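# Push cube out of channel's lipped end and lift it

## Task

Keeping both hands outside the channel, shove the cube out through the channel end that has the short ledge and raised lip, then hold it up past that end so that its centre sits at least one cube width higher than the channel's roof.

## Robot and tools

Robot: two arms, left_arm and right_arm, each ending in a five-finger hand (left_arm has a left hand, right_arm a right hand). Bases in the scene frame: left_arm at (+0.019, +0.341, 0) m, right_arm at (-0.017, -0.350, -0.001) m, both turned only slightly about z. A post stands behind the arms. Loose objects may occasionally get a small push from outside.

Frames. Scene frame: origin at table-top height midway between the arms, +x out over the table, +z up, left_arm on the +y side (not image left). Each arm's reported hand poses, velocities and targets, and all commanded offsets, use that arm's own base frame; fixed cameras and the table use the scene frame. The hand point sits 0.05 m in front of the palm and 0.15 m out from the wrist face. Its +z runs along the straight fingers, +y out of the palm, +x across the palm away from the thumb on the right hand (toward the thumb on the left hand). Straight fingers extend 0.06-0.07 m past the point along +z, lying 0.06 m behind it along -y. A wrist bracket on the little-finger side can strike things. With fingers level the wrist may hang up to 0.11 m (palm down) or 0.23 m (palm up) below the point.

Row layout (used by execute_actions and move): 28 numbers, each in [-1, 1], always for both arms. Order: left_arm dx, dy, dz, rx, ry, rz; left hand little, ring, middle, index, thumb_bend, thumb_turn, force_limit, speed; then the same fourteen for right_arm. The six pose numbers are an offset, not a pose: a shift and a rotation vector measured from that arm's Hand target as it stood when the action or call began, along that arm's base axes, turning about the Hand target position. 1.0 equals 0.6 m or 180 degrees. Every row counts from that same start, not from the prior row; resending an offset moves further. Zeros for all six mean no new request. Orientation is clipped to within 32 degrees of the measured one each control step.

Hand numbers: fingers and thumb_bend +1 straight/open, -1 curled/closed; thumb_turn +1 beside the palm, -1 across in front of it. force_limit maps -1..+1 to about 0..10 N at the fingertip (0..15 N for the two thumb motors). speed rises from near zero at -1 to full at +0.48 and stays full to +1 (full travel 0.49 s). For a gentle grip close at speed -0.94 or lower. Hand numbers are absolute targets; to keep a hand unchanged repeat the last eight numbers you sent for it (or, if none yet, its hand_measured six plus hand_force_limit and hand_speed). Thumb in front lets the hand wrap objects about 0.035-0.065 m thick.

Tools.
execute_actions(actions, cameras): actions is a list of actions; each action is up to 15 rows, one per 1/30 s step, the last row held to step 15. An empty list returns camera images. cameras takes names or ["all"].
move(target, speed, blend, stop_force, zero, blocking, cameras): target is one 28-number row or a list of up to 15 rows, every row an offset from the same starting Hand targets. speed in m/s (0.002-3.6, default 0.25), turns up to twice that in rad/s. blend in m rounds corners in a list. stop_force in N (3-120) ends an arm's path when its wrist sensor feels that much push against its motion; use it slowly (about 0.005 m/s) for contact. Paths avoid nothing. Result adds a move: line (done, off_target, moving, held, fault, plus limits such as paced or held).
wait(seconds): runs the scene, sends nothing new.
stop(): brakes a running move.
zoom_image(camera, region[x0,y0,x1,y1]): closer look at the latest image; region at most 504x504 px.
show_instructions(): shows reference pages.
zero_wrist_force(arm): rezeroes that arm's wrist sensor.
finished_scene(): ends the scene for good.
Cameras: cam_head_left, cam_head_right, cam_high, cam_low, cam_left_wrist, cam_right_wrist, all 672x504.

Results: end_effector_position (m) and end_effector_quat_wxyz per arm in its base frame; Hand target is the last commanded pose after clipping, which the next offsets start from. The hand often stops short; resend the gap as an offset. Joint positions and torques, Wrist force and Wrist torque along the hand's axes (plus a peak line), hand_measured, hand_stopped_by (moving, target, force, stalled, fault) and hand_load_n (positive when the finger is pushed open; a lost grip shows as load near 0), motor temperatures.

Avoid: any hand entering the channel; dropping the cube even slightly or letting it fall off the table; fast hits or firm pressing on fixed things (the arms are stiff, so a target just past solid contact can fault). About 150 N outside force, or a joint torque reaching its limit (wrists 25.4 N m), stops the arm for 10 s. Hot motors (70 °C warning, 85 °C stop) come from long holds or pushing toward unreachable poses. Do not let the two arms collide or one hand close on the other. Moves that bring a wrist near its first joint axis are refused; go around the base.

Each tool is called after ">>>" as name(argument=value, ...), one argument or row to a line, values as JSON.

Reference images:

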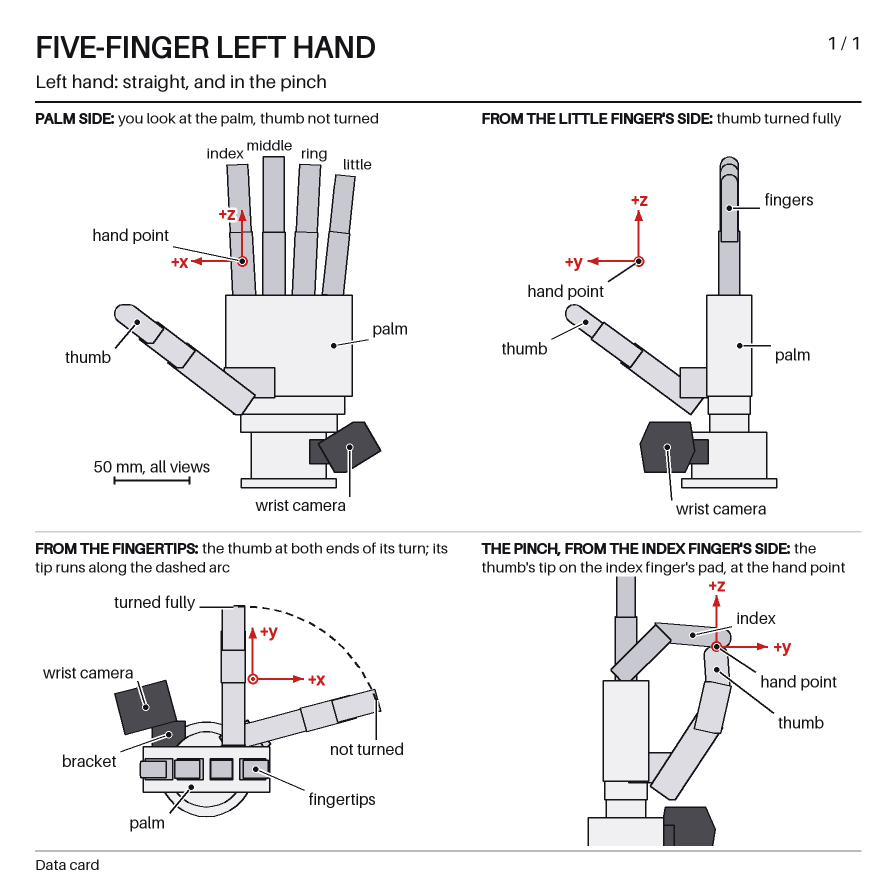

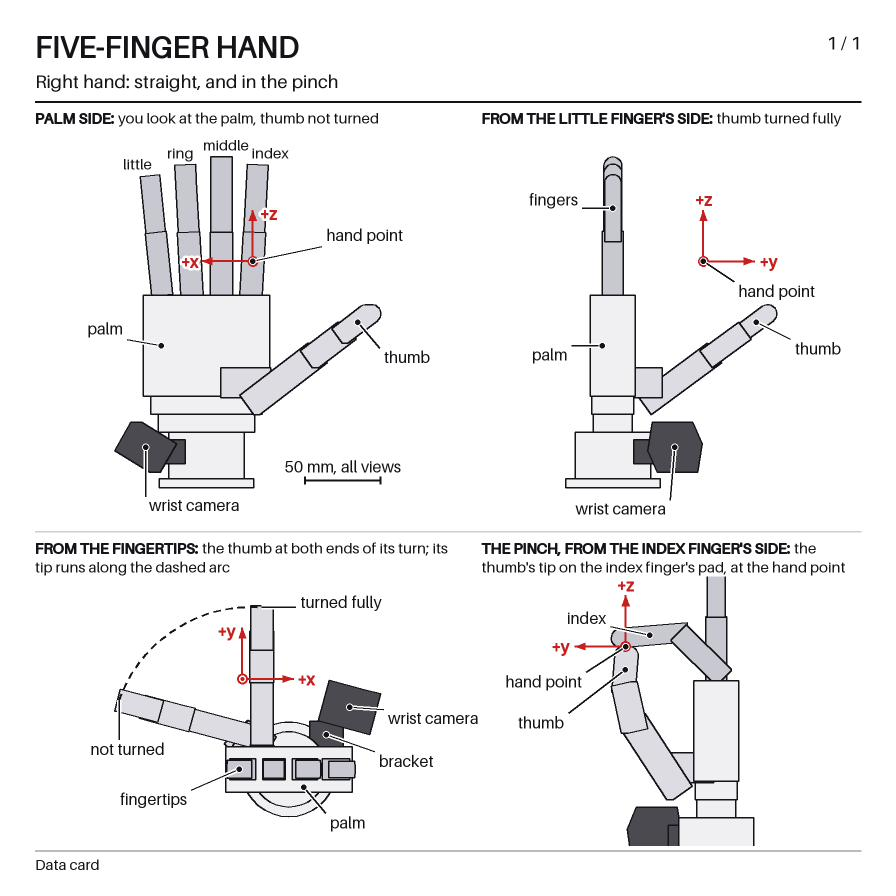

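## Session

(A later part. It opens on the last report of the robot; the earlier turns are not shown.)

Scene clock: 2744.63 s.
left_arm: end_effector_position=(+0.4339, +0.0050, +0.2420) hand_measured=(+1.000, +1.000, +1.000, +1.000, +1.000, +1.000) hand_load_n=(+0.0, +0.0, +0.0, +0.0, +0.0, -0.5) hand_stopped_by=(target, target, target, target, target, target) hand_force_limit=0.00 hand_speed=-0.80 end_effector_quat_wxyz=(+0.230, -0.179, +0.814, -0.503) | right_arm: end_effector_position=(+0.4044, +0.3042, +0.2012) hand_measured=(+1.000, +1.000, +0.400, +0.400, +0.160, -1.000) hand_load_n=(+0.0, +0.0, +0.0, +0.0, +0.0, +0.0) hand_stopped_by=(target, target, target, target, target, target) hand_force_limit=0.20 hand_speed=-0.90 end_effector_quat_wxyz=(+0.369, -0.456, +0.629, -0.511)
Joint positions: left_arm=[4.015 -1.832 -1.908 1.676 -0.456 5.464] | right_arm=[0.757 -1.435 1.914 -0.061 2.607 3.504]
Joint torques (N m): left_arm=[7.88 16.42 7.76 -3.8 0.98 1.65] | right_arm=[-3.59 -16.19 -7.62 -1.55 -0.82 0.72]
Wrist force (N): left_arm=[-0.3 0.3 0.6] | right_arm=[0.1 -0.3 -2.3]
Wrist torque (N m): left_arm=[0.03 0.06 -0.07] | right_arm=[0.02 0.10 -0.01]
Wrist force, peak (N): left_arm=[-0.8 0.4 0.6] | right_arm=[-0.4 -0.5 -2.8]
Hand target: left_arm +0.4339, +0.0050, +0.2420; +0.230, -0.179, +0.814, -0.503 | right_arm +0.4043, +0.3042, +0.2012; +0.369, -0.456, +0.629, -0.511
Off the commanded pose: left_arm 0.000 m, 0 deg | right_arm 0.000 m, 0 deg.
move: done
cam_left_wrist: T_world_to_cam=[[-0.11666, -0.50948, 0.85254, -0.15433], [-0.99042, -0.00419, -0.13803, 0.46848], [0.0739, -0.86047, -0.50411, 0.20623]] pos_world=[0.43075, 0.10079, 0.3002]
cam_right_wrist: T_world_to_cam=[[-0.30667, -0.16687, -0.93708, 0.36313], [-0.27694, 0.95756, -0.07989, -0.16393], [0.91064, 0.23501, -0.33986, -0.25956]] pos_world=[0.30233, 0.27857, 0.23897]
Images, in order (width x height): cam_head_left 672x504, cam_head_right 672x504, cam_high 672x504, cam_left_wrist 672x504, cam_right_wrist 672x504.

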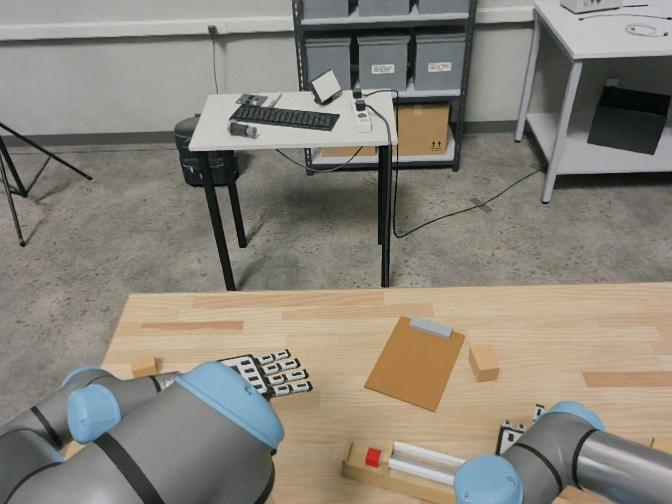

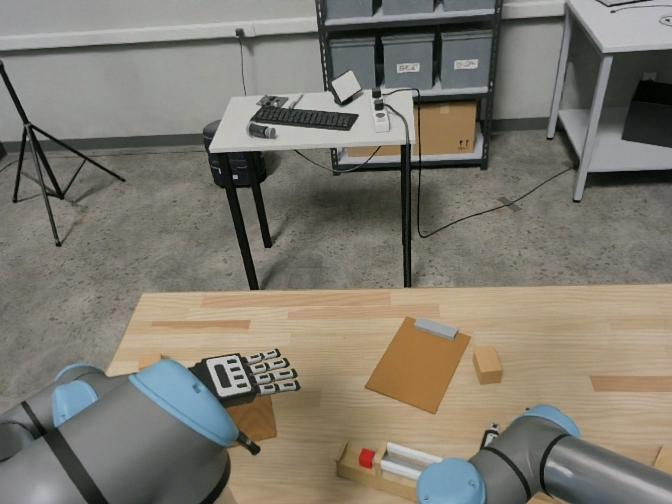

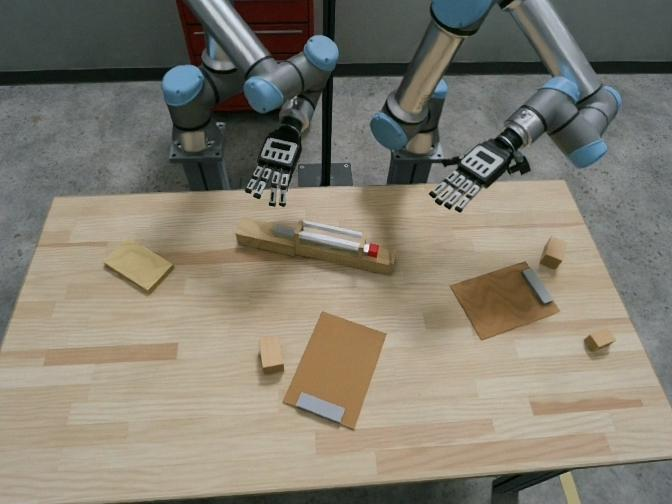

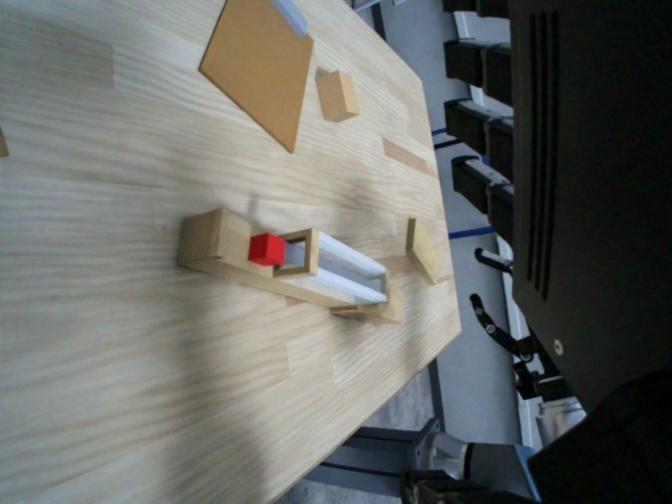

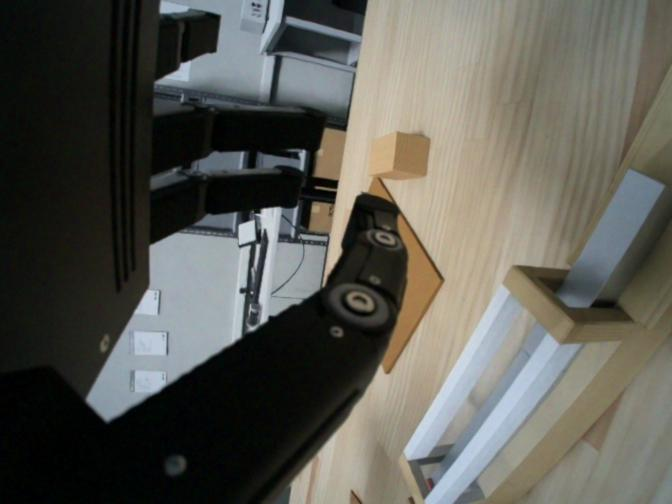

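>>> move(
  target=[0,0.333,0.25,0,0,0,1,1,1,1,1,1,0,-0.8,0,0,0,0,0,0,1,1,0.4,0.4,0.16,-1,0.2,-0.9],
  speed=0.15,
)

>>> move(
  target=[0,0,0,0,0,0,1,1,1,1,1,1,0,-0.8,0.0977,0.3587,0,0,0,0.0144,1,1,1,0.6,0.16,-1,0.2,-0.9],
  speed=0.12,
  cameras=["cam_right_wrist","cam_head_left","cam_head_right","cam_left_wrist","cam_high"],
)

Scene clock: 2844.40 s.
left_arm: end_effector_position=(+0.4339, +0.2048, +0.3919) hand_measured=(+1.000, +1.000, +1.000, +1.000, +1.000, +1.000) hand_load_n=(+0.0, +0.0, +0.0, +0.0, +0.0, +0.0) hand_stopped_by=(target, target, target, target, target, target) hand_force_limit=0.00 hand_speed=-0.80 end_effector_quat_wxyz=(+0.230, -0.179, +0.814, -0.503) | right_arm: end_effector_position=(+0.4043, +0.3042, +0.2011) hand_measured=(+1.000, +1.000, +0.400, +0.400, +0.160, -1.000) hand_load_n=(+0.0, +0.0, +0.0, +0.0, +0.0, +0.0) hand_stopped_by=(target, target, target, target, target, target) hand_force_limit=0.20 hand_speed=-0.90 end_effector_quat_wxyz=(+0.369, -0.456, +0.629, -0.511)
Joint positions: left_arm=[4.275 -1.966 -1.38 0.936 -0.62 5.865] | right_arm=[0.757 -1.435 1.914 -0.061 2.608 3.504]
Joint torques (N m): left_arm=[-5.09 36.41 24.98 -3.86 3.05 -1.55] | right_arm=[4.14 -16.02 -7.41 -1.44 2.72 -0.38]
Wrist force (N): left_arm=[-0.4 0.5 0.5] | right_arm=[0.1 -0.2 -2.4]
Wrist torque (N m): left_arm=[0.07 0.07 -0.01] | right_arm=[0.06 0.10 -0.01]
Wrist force, peak (N): left_arm=[0.4 0.6 1.5] | right_arm=[-0.1 0.2 -2.6]
Hand target: left_arm +0.4339, +0.2048, +0.3920; +0.230, -0.179, +0.814, -0.503 | right_arm +0.4043, +0.3042, +0.2012; +0.369, -0.456, +0.629, -0.511
Off the commanded pose: left_arm 0.000 m, 0 deg | right_arm 0.000 m, 0 deg.
move: done

Scene clock: 2846.80 s.
left_arm: end_effector_position=(+0.4339, +0.2048, +0.3920) hand_measured=(+1.000, +1.000, +1.000, +1.000, +1.000, +1.000) hand_load_n=(+0.0, +0.0, +0.0, +0.0, -0.5, +0.0) hand_stopped_by=(target, target, target, target, target, target) hand_force_limit=0.00 hand_speed=-0.80 end_effector_quat_wxyz=(+0.230, -0.179, +0.814, -0.503) | right_arm: end_effector_position=(+0.4629, +0.5193, +0.2011) hand_measured=(+1.000, +1.000, +1.000, +0.600, +0.160, -1.000) hand_load_n=(+0.0, +0.0, +0.0, +0.0, +0.0, +0.0) hand_stopped_by=(target, target, target, target, target, target) hand_force_limit=0.20 hand_speed=-0.90 end_effector_quat_wxyz=(+0.380, -0.470, +0.618, -0.502)
Joint positions: left_arm=[4.275 -1.966 -1.38 0.936 -0.62 5.865] | right_arm=[0.951 -0.918 1.186 0.287 2.739 3.657]
Joint torques (N m): left_arm=[-7.84 42.02 32.04 -3.97 2.88 1.67] | right_arm=[-5.37 -46.61 -25.08 -1.66 -1.25 -1.56]
Wrist force (N): left_arm=[-0.4 0.7 0.5] | right_arm=[0.0 0.1 -2.0]
Wrist torque (N m): left_arm=[0.10 0.08 -0.02] | right_arm=[0.06 0.10 0.05]
Wrist force, peak (N): left_arm=[-0.7 0.7 0.8] | right_arm=[-0.2 0.1 -2.7]
Hand target: left_arm +0.4339, +0.2048, +0.3920; +0.230, -0.179, +0.814, -0.503 | right_arm +0.4629, +0.5194, +0.2012; +0.380, -0.470, +0.618, -0.502
Off the commanded pose: left_arm 0.000 m, 0 deg | right_arm 0.000 m, 0 deg.
move: done
cam_left_wrist: T_world_to_cam=[[-0.11666, -0.50944, 0.85256, -0.18044], [-0.99042, -0.00419, -0.13803, 0.49002], [0.07389, -0.8605, -0.50407, 0.45376]] pos_world=[0.43075, 0.3006, 0.4502]
cam_right_wrist: T_world_to_cam=[[-0.29893, -0.18077, -0.937, 0.4205], [-0.3199, 0.94406, -0.08007, -0.32684], [0.89906, 0.27581, -0.34004, -0.37928]] pos_world=[0.36214, 0.48918, 0.23887]
Images, in order (width x height): cam_head_left 672x504, cam_head_right 672x504, cam_high 672x504, cam_left_wrist 672x504, cam_right_wrist 672x504.

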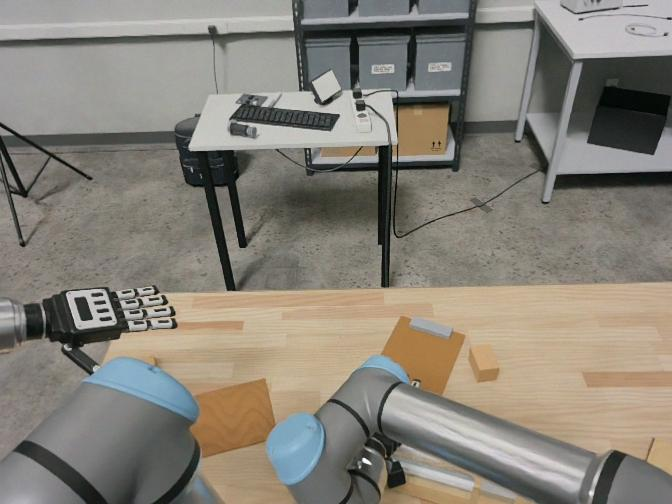

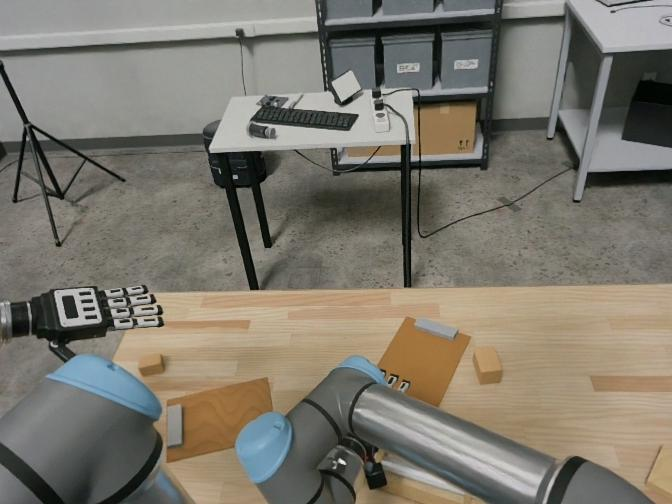

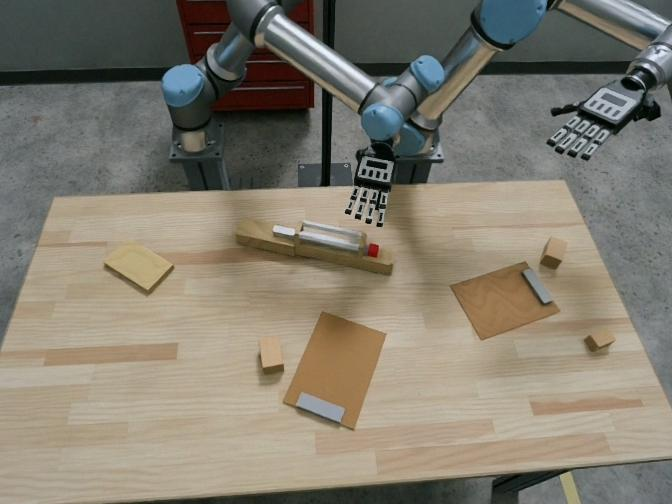

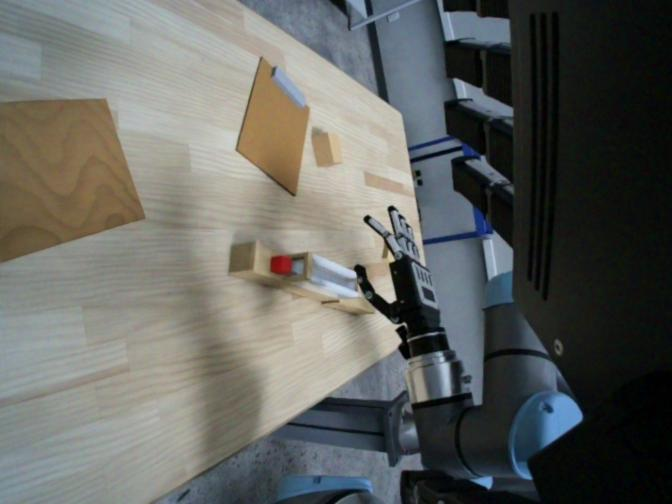

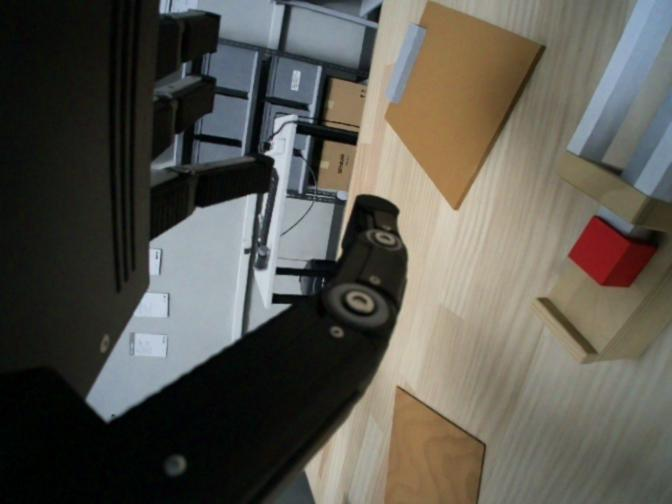

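Cube visible in the wrist camera; zoom.

>>> zoom_image(
  camera="cam_right_wrist",
  region=[520, 140, 672, 380],
)

Scaled by 2.100 from the camera's image (finer frame: 960x720).

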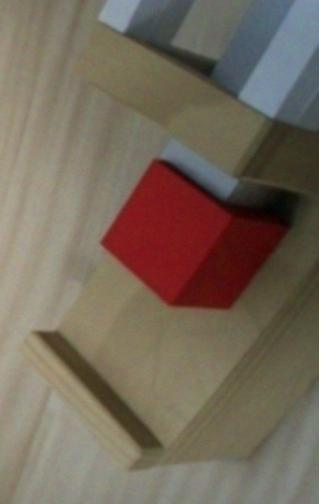

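>>> move(
  target=[
    [0,0,0,0,0,0,1,1,1,1,1,1,0,-0.8,0,0.0003,-0.1602,-0.0031,-0.0107,0,1,1,1,0.6,0.16,-1,0.2,-0.9],
    [0,0,0,0,0,0,1,1,1,1,1,1,0,-0.8,0,0.0003,-0.2353,-0.0031,-0.0107,0,1,1,1,0.6,0.16,-1,0.2,-0.9],
  ],
  speed=[0.06,0.015],
  stop_force=4,
  cameras=["cam_right_wrist","cam_head_left","cam_left_wrist","cam_high"],
)

>>> zoom_image(
  camera="cam_left_wrist",
  region=[200, 180, 460, 360],
)

>>> zoom_image(
  camera="cam_high",
  region=[290, 150, 430, 290],
)

Scene clock: 2908.73 s.
left_arm: end_effector_position=(+0.4339, +0.2048, +0.3920) hand_measured=(+1.000, +1.000, +1.000, +1.000, +1.000, +1.000) hand_load_n=(+0.0, +0.0, +0.0, +0.0, +0.0, +0.0) hand_stopped_by=(target, target, target, target, target, target) hand_force_limit=0.00 hand_speed=-0.80 end_effector_quat_wxyz=(+0.230, -0.179, +0.814, -0.503) | right_arm: end_effector_position=(+0.4629, +0.5195, +0.1422) hand_measured=(+1.000, +1.000, +1.000, +0.600, +0.160, -1.000) hand_load_n=(+0.0, +0.0, +0.0, +0.0, +0.0, -0.5) hand_stopped_by=(target, target, target, target, target, target) hand_force_limit=0.20 hand_speed=-0.90 end_effector_quat_wxyz=(+0.385, -0.466, +0.613, -0.509)
Joint positions: left_arm=[4.275 -1.966 -1.38 0.936 -0.62 5.865] | right_arm=[0.954 -0.877 1.281 0.107 2.753 3.618]
Joint torques (N m): left_arm=[-7.35 42.23 33.7 -3.64 2.42 1.69] | right_arm=[-2.99 -56.2 -22.47 -1.85 -1.33 0.95]
Wrist force (N): left_arm=[-0.4 0.5 0.5] | right_arm=[-0.3 -0.2 -2.4]
Wrist torque (N m): left_arm=[0.06 0.07 -0.01] | right_arm=[0.07 0.16 -0.02]
Wrist force, peak (N): left_arm=[-0.7 0.6 0.8] | right_arm=[-0.5 1.7 -2.3]
Hand target: left_arm +0.4339, +0.2048, +0.3920; +0.230, -0.179, +0.814, -0.503 | right_arm +0.4629, +0.5195, +0.1422; +0.385, -0.466, +0.613, -0.509 (not the last commanded pose)
Off the commanded pose: left_arm 0.000 m, 0 deg | right_arm 0.082 m, 1 deg.
move: held (right_arm; a check stopped the path); path passed 0 of 2 targets; limits=held
pose unreachable (right arm): on one or more control steps of this call, first in action 0 (counted from 0), this arm could not follow its commanded pose, so it was not sent that pose on those steps. It may still have moved: this result reports where it is.
cause: moving toward the commanded pose would bring a part of the arm too close to another arm (a part of this arm just beyond joint 5 (wrist 2) and a part of the left arm just beyond its joint 2 (shoulder lift), 8 mm apart when this arm was first held).
cam_left_wrist: T_world_to_cam=[[-0.11666, -0.50948, 0.85254, -0.18041], [-0.99042, -0.00419, -0.13803, 0.49002], [0.0739, -0.86047, -0.50411, 0.45377]] pos_world=[0.43075, 0.3006, 0.4502]
cam_right_wrist: T_world_to_cam=[[-0.27982, -0.18624, -0.94181, 0.36005], [-0.31802, 0.9436, -0.09211, -0.33052], [0.90585, 0.27374, -0.32326, -0.40381]] pos_world=[0.36143, 0.48948, 0.17812]
Images, in order (width x height): cam_head_left 672x504, cam_high 672x504, cam_left_wrist 672x504, cam_right_wrist 672x504.

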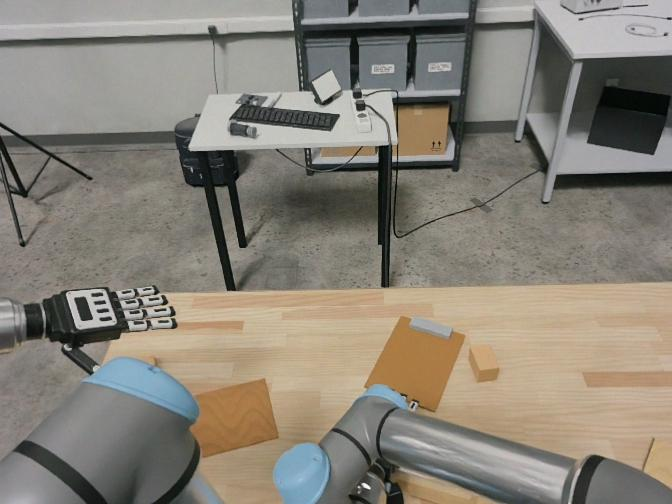

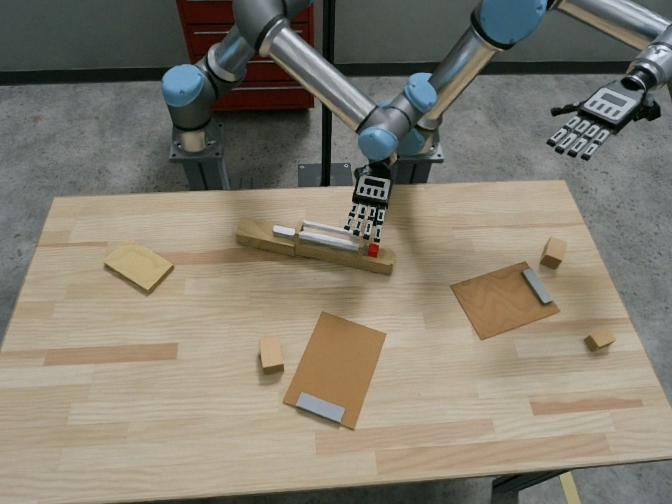

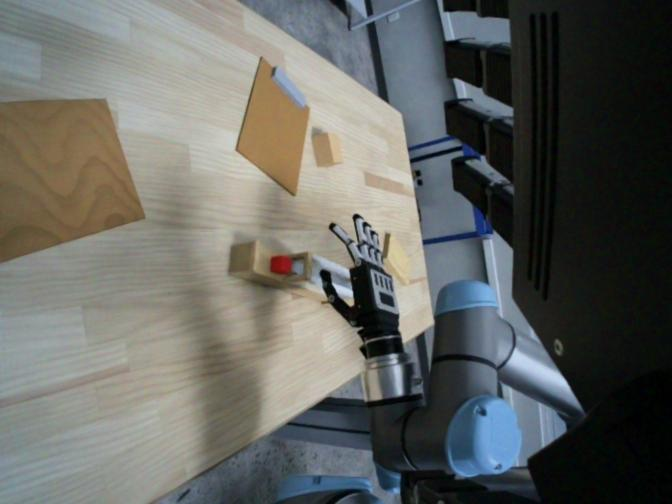

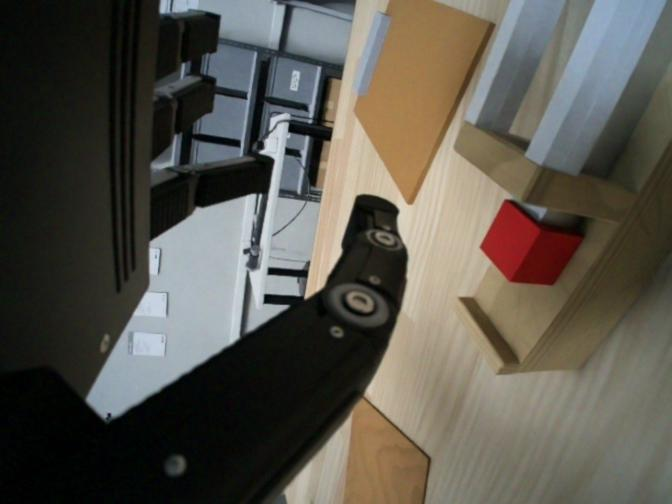

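Scaled by 1.938 from the camera's image (finer frame: 960x720).

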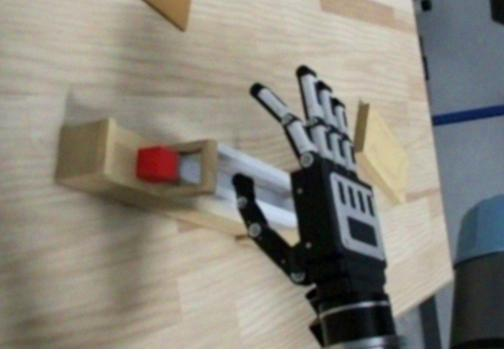

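Scaled by 3.600 from the camera's image (finer frame: 960x720).

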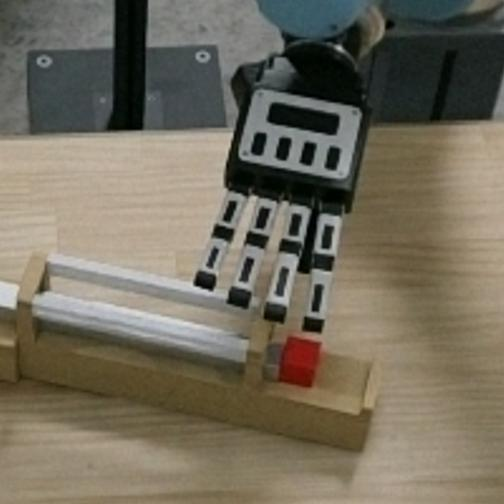

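>>> move(
  target=[-0.7965,0.4553,0,0,0,0.3889,1,1,1,1,1,1,0,-0.8,0,0,0,0,0,0,1,1,1,0.6,0.16,-1,0.2,-0.9],
  speed=0.15,
  cameras=["cam_head_left","cam_high"],
)

Scene clock: 2946.97 s.
left_arm: end_effector_position=(-0.0440, +0.4780, +0.3920) hand_measured=(+1.000, +1.000, +1.000, +1.000, +1.000, +1.000) hand_load_n=(+0.0, +0.0, +0.0, +0.0, +0.0, -0.5) hand_stopped_by=(target, target, target, target, target, target) hand_force_limit=0.00 hand_speed=-0.80 end_effector_quat_wxyz=(-0.477, +0.613, -0.564, +0.280) | right_arm: end_effector_position=(+0.4629, +0.5195, +0.1422) hand_measured=(+1.000, +1.000, +1.000, +0.600, +0.160, -1.000) hand_load_n=(+0.0, +0.0, +0.0, +0.0, +0.0, +0.0) hand_stopped_by=(target, target, target, target, target, target) hand_force_limit=0.20 hand_speed=-0.90 end_effector_quat_wxyz=(+0.385, -0.466, +0.613, -0.509)
Joint positions: left_arm=[5.496 -1.966 -1.379 0.936 -0.62 5.864] | right_arm=[0.954 -0.877 1.281 0.107 2.753 3.618]
Joint torques (N m): left_arm=[0.6 34.65 11.14 -4.11 -0.93 1.47] | right_arm=[-3.8 -58.41 -9.81 -1.83 -1.42 -0.07]
Wrist force (N): left_arm=[-0.2 0.6 0.3] | right_arm=[-0.3 -0.2 -2.5]
Wrist torque (N m): left_arm=[0.08 0.04 -0.07] | right_arm=[0.07 0.17 -0.03]
Wrist force, peak (N): left_arm=[-1.4 0.3 1.7] | right_arm=[-0.1 -0.3 -2.8]
Hand target: left_arm -0.0440, +0.4780, +0.3920; -0.477, +0.613, -0.564, +0.280 | right_arm +0.4629, +0.5195, +0.1422; +0.385, -0.466, +0.613, -0.509
Off the commanded pose: left_arm 0.000 m, 0 deg | right_arm 0.000 m, 0 deg.
move: done

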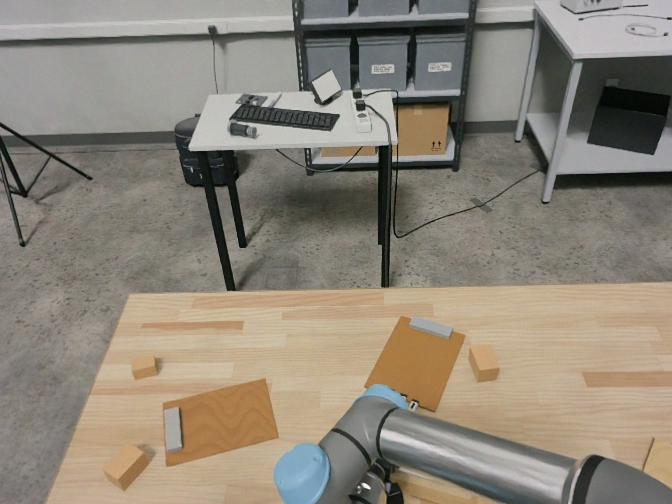

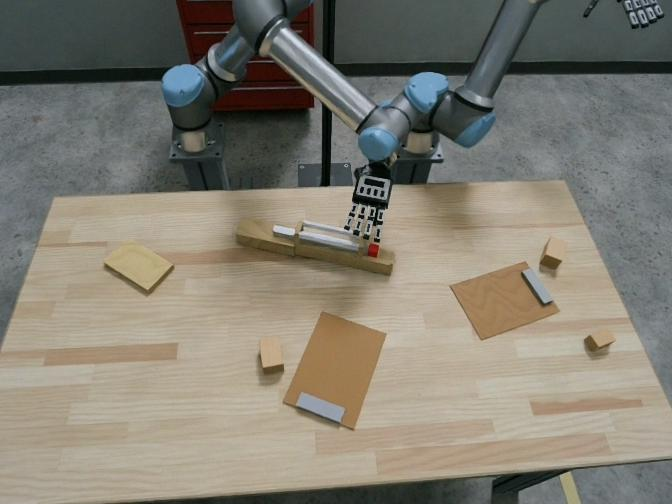

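>>> move(
  target=[0,0,0,0,0,0,1,1,1,1,1,1,0,-0.8,0,0,-0.08,0,0,0,1,1,1,0.6,0.16,-1,0.2,-0.9],
  speed=0.04,
  stop_force=5,
  cameras=["cam_right_wrist","cam_head_left","cam_high"],
)

>>> zoom_image(
  camera="cam_high",
  region=[290, 150, 430, 290],
)

Scene clock: 2964.50 s.
left_arm: end_effector_position=(-0.0440, +0.4780, +0.3920) hand_measured=(+1.000, +1.000, +1.000, +1.000, +1.000, +1.000) hand_load_n=(+0.0, +0.0, +0.0, +0.0, +0.0, -0.5) hand_stopped_by=(target, target, target, target, target, target) hand_force_limit=0.00 hand_speed=-0.80 end_effector_quat_wxyz=(-0.477, +0.613, -0.564, +0.280) | right_arm: end_effector_position=(+0.4629, +0.5195, +0.0942) hand_measured=(+1.000, +1.000, +1.000, +0.600, +0.160, -1.000) hand_load_n=(+0.0, +0.0, +0.0, +0.0, +0.0, +0.0) hand_stopped_by=(target, target, target, target, target, target) hand_force_limit=0.20 hand_speed=-0.90 end_effector_quat_wxyz=(+0.385, -0.466, +0.613, -0.509)
Joint positions: left_arm=[5.496 -1.966 -1.379 0.936 -0.62 5.864] | right_arm=[0.954 -0.825 1.325 0.012 2.753 3.618]
Joint torques (N m): left_arm=[8.47 29.07 5.6 -4.13 2.35 -0.99] | right_arm=[-2.59 -58.35 -27.33 2.96 0.24 -1.54]
Wrist force (N): left_arm=[-0.5 0.5 0.6] | right_arm=[-0.6 0.0 -2.3]
Wrist torque (N m): left_arm=[0.05 0.10 -0.08] | right_arm=[0.10 0.20 -0.03]
Wrist force, peak (N): left_arm=[-0.5 0.7 0.8] | right_arm=[-0.5 0.1 -2.8]
Hand target: left_arm -0.0440, +0.4780, +0.3920; -0.477, +0.613, -0.564, +0.280 | right_arm +0.4629, +0.5195, +0.0942; +0.385, -0.466, +0.613, -0.509
Off the commanded pose: left_arm 0.000 m, 0 deg | right_arm 0.000 m, 0 deg.
move: done
cam_right_wrist: T_world_to_cam=[[-0.27982, -0.18624, -0.94181, 0.31484], [-0.31802, 0.9436, -0.09211, -0.33494], [0.90585, 0.27374, -0.32326, -0.41933]] pos_world=[0.36143, 0.48948, 0.13012]
Images, in order (width x height): cam_head_left 672x504, cam_high 672x504, cam_right_wrist 672x504.

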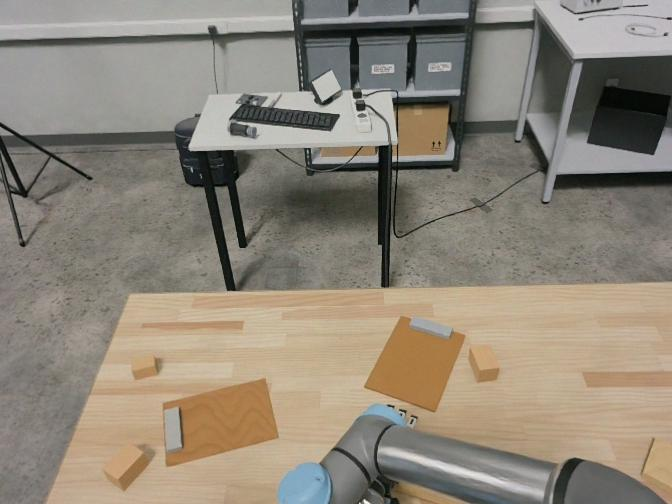

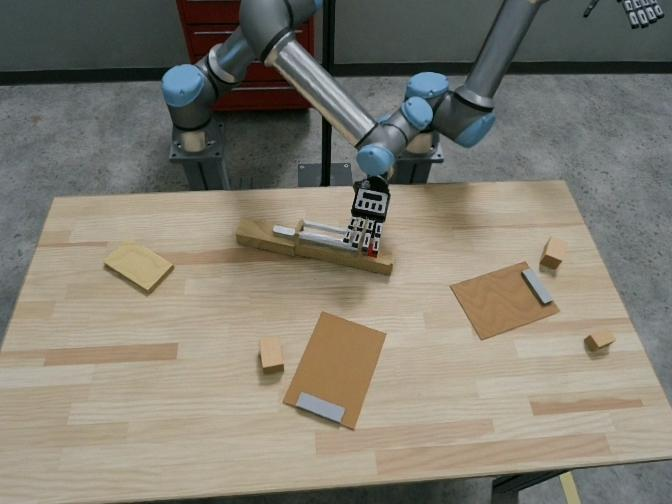

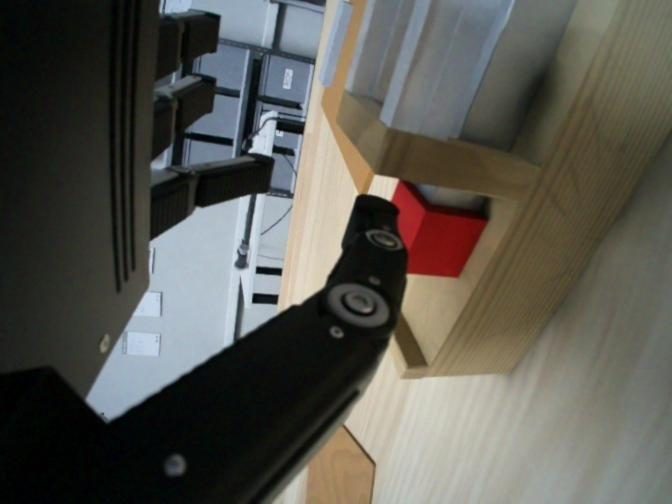

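Scaled by 3.600 from the camera's image (finer frame: 960x720).

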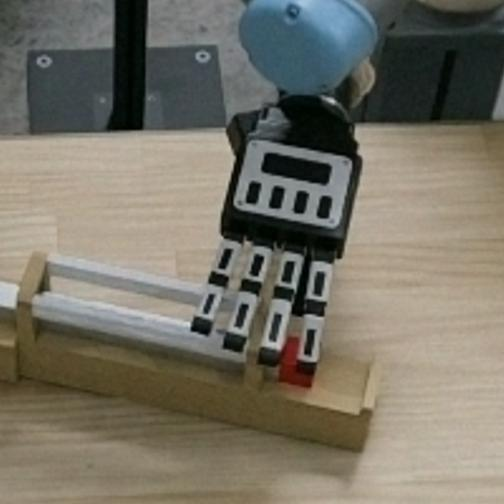

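>>> zoom_image(
  camera="cam_right_wrist",
  region=[340, 120, 560, 400],
)

Scaled by 1.800 from the camera's image (finer frame: 960x720).

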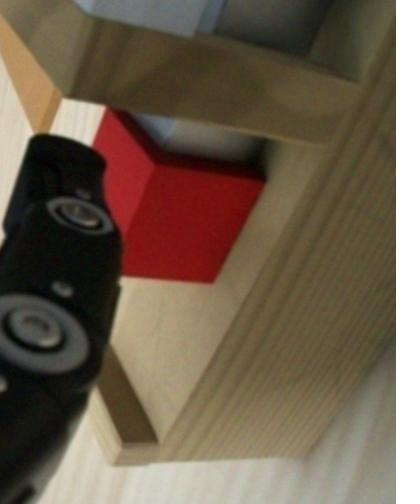

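>>> move(
  target=[0,0,0,0,0,0,1,1,1,1,1,1,0,-0.8,0,0,-0.057,0,0,0,1,1,1,0.6,0.16,-1,0.2,-0.9],
  speed=0.012,
  stop_force=4,
  cameras=["cam_right_wrist","cam_high"],
)

>>> zoom_image(
  camera="cam_high",
  region=[290, 150, 430, 290],
)

Scene clock: 3001.77 s.
left_arm: end_effector_position=(-0.0440, +0.4780, +0.3920) hand_measured=(+1.000, +1.000, +1.000, +1.000, +1.000, +1.000) hand_load_n=(+0.0, +0.0, +0.0, +0.0, +0.0, +0.0) hand_stopped_by=(target, target, target, target, target, target) hand_force_limit=0.00 hand_speed=-0.80 end_effector_quat_wxyz=(-0.477, +0.613, -0.564, +0.280) | right_arm: end_effector_position=(+0.4629, +0.5194, +0.0600) hand_measured=(+1.000, +1.000, +1.000, +0.600, +0.160, -1.000) hand_load_n=(+0.0, +0.0, +0.0, -0.5, +0.0, +0.0) hand_stopped_by=(target, target, target, target, target, target) hand_force_limit=0.20 hand_speed=-0.90 end_effector_quat_wxyz=(+0.385, -0.466, +0.613, -0.509)
Joint positions: left_arm=[5.496 -1.966 -1.379 0.936 -0.62 5.864] | right_arm=[0.954 -0.783 1.348 -0.053 2.753 3.618]
Joint torques (N m): left_arm=[8.53 27.57 6.8 -4.08 2.12 1.49] | right_arm=[-2.06 -60.54 -22.26 2.8 0.7 -1.71]
Wrist force (N): left_arm=[-0.2 0.7 0.6] | right_arm=[-0.5 -0.4 -2.2]
Wrist torque (N m): left_arm=[0.08 0.04 -0.06] | right_arm=[0.03 0.16 -0.03]
Wrist force, peak (N): left_arm=[-0.7 0.7 0.9] | right_arm=[-0.4 0.1 -3.0]
Hand target: left_arm -0.0440, +0.4780, +0.3920; -0.477, +0.613, -0.564, +0.280 | right_arm +0.4629, +0.5195, +0.0600; +0.385, -0.466, +0.613, -0.509
Off the commanded pose: left_arm 0.000 m, 0 deg | right_arm 0.000 m, 0 deg.
move: done
cam_right_wrist: T_world_to_cam=[[-0.2799, -0.18627, -0.94178, 0.28267], [-0.31803, 0.9436, -0.09211, -0.33809], [0.90582, 0.27373, -0.32335, -0.43036]] pos_world=[0.36143, 0.48948, 0.09592]
Images, in order (width x height): cam_high 672x504, cam_right_wrist 672x504.

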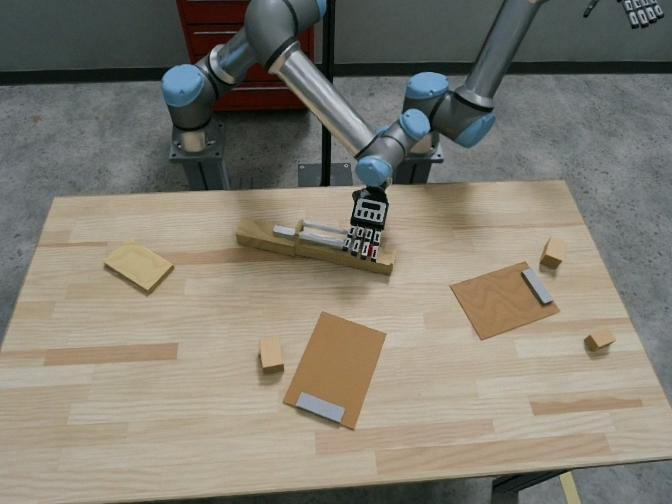

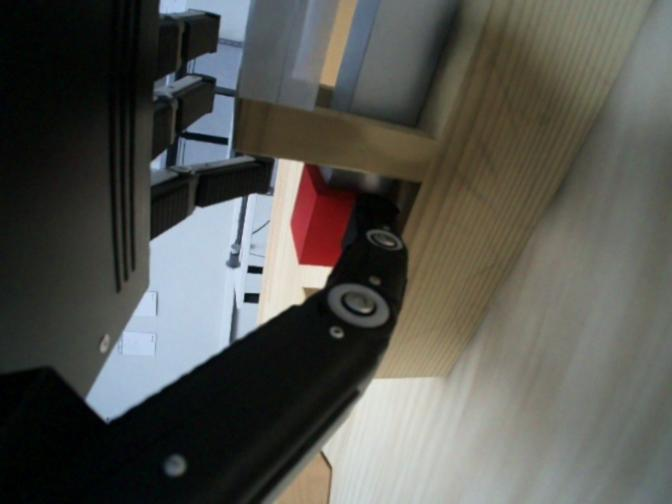

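Scaled by 3.600 from the camera's image (finer frame: 960x720).

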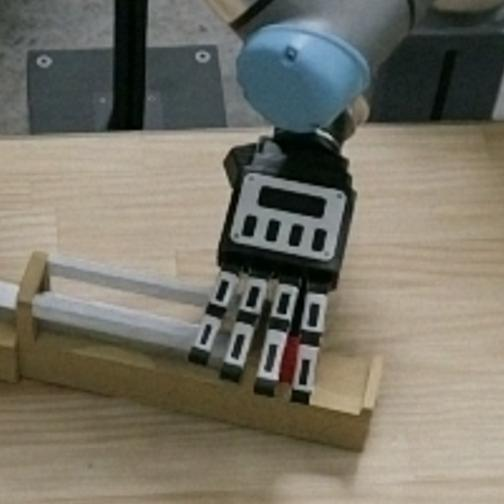

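>>> move(
  target=[0,0,0,0,0,0,1,1,1,1,1,1,0,-0.8,0.0067,-0.0019,0,0,0,0,1,1,1,0.6,0.16,-1,0.2,-0.9],
  speed=0.01,
)

>>> move(
  target=[0,0,0,0,0,0,1,1,1,1,1,1,0,-0.8,0,0,0,0,0,0,1,1,1,-0.1,0.16,-1,-0.5,-0.9],
  cameras=["cam_right_wrist","cam_high"],
)

>>> zoom_image(
  camera="cam_high",
  region=[290, 150, 430, 290],
)

>>> zoom_image(
  camera="cam_right_wrist",
  region=[220, 100, 460, 340],
)

Scene clock: 3020.10 s.
left_arm: end_effector_position=(-0.0440, +0.4780, +0.3920) hand_measured=(+1.000, +1.000, +1.000, +1.000, +1.000, +1.000) hand_load_n=(+0.0, +0.0, +0.0, +0.0, +0.0, +0.0) hand_stopped_by=(target, target, target, target, target, target) hand_force_limit=0.00 hand_speed=-0.80 end_effector_quat_wxyz=(-0.477, +0.613, -0.564, +0.280) | right_arm: end_effector_position=(+0.4670, +0.5183, +0.0600) hand_measured=(+1.000, +1.000, +1.000, +0.600, +0.160, -1.000) hand_load_n=(-0.5, +0.0, -0.5, +0.0, +0.5, +0.0) hand_stopped_by=(target, target, target, target, target, target) hand_force_limit=0.20 hand_speed=-0.90 end_effector_quat_wxyz=(+0.385, -0.466, +0.613, -0.509)
Joint positions: left_arm=[5.496 -1.966 -1.379 0.936 -0.62 5.864] | right_arm=[0.947 -0.784 1.348 -0.061 2.747 3.609]
Joint torques (N m): left_arm=[7.37 28.95 7.39 -4.07 2.01 1.9] | right_arm=[4.41 -59.41 -5.39 -0.64 -0.21 -0.06]
Wrist force (N): left_arm=[-0.4 0.6 0.5] | right_arm=[-0.1 -0.3 -2.8]
Wrist torque (N m): left_arm=[0.08 0.08 -0.08] | right_arm=[0.09 0.13 0.11]
Wrist force, peak (N): left_arm=[-0.2 0.9 0.7] | right_arm=[-0.4 0.0 -2.8]
Hand target: left_arm -0.0440, +0.4780, +0.3920; -0.477, +0.613, -0.564, +0.280 | right_arm +0.4669, +0.5183, +0.0600; +0.385, -0.466, +0.613, -0.509
Off the commanded pose: left_arm 0.000 m, 0 deg | right_arm 0.000 m, 0 deg.
move: done

Scene clock: 3022.17 s.
left_arm: end_effector_position=(-0.0440, +0.4780, +0.3920) hand_measured=(+1.000, +1.000, +1.000, +1.000, +1.000, +1.000) hand_load_n=(+0.0, +0.0, +0.0, +0.0, +0.0, +0.0) hand_stopped_by=(target, target, target, target, target, target) hand_force_limit=0.00 hand_speed=-0.80 end_effector_quat_wxyz=(-0.477, +0.613, -0.564, +0.280) | right_arm: end_effector_position=(+0.4669, +0.5183, +0.0600) hand_measured=(+1.000, +1.000, +1.000, +0.098, +0.160, -1.000) hand_load_n=(+0.0, +0.0, +0.0, +3.0, +0.5, +0.0) hand_stopped_by=(target, target, target, force, target, target) hand_force_limit=-0.50 hand_speed=-0.90 end_effector_quat_wxyz=(+0.385, -0.466, +0.613, -0.509)
Joint positions: left_arm=[5.496 -1.966 -1.379 0.936 -0.62 5.864] | right_arm=[0.948 -0.784 1.348 -0.06 2.747 3.609]
Joint torques (N m): left_arm=[8.02 27.88 6.83 -4.15 2.1 1.94] | right_arm=[7.88 -51.17 -6.87 3.2 2.9 0.89]
Wrist force (N): left_arm=[-0.7 0.6 0.3] | right_arm=[-2.2 -4.1 -2.8]
Wrist torque (N m): left_arm=[0.09 0.11 -0.09] | right_arm=[-0.14 0.28 0.02]
Wrist force, peak (N): left_arm=[-0.3 0.6 1.0] | right_arm=[-2.2 -4.1 -2.8]
Hand target: left_arm -0.0440, +0.4780, +0.3920; -0.477, +0.613, -0.564, +0.280 | right_arm +0.4669, +0.5183, +0.0600; +0.385, -0.466, +0.613, -0.509
Off the commanded pose: left_arm 0.000 m, 0 deg | right_arm 0.000 m, 0 deg.
move: done
cam_right_wrist: T_world_to_cam=[[-0.27982, -0.18624, -0.94181, 0.28355], [-0.31802, 0.9436, -0.09211, -0.33578], [0.90585, 0.27374, -0.32326, -0.43371]] pos_world=[0.36543, 0.48838, 0.09592]
Images, in order (width x height): cam_high 672x504, cam_right_wrist 672x504.

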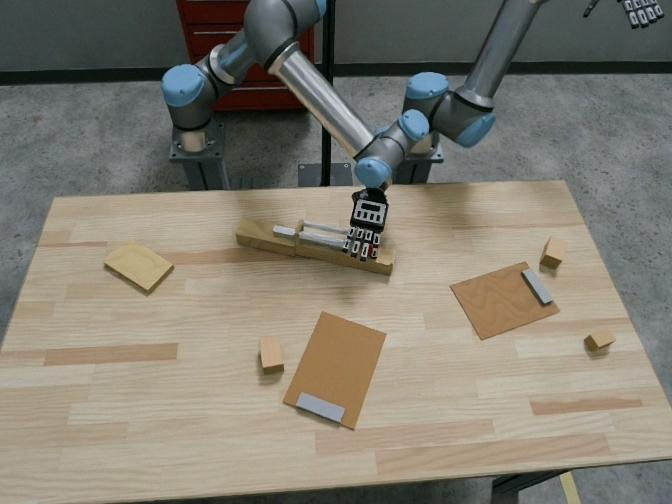

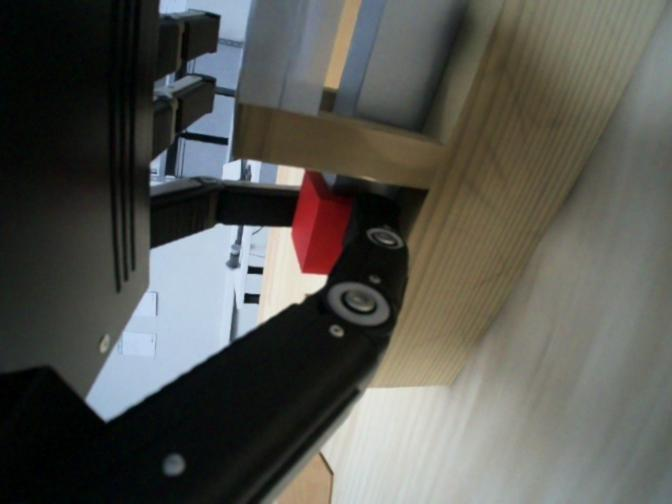

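Scaled by 3.600 from the camera's image (finer frame: 960x720).

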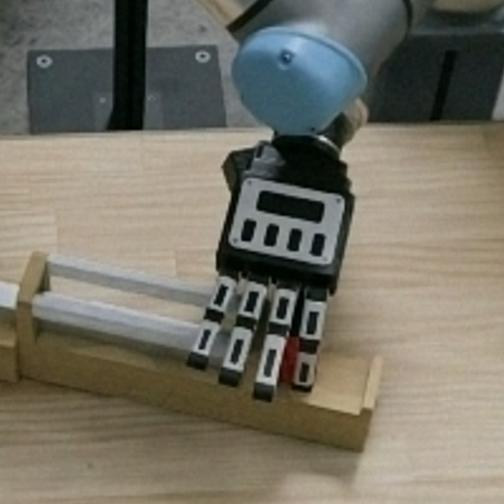

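Scaled by 2.100 from the camera's image (finer frame: 960x720).

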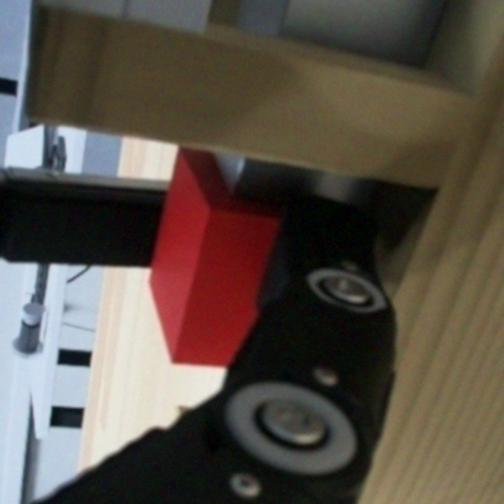

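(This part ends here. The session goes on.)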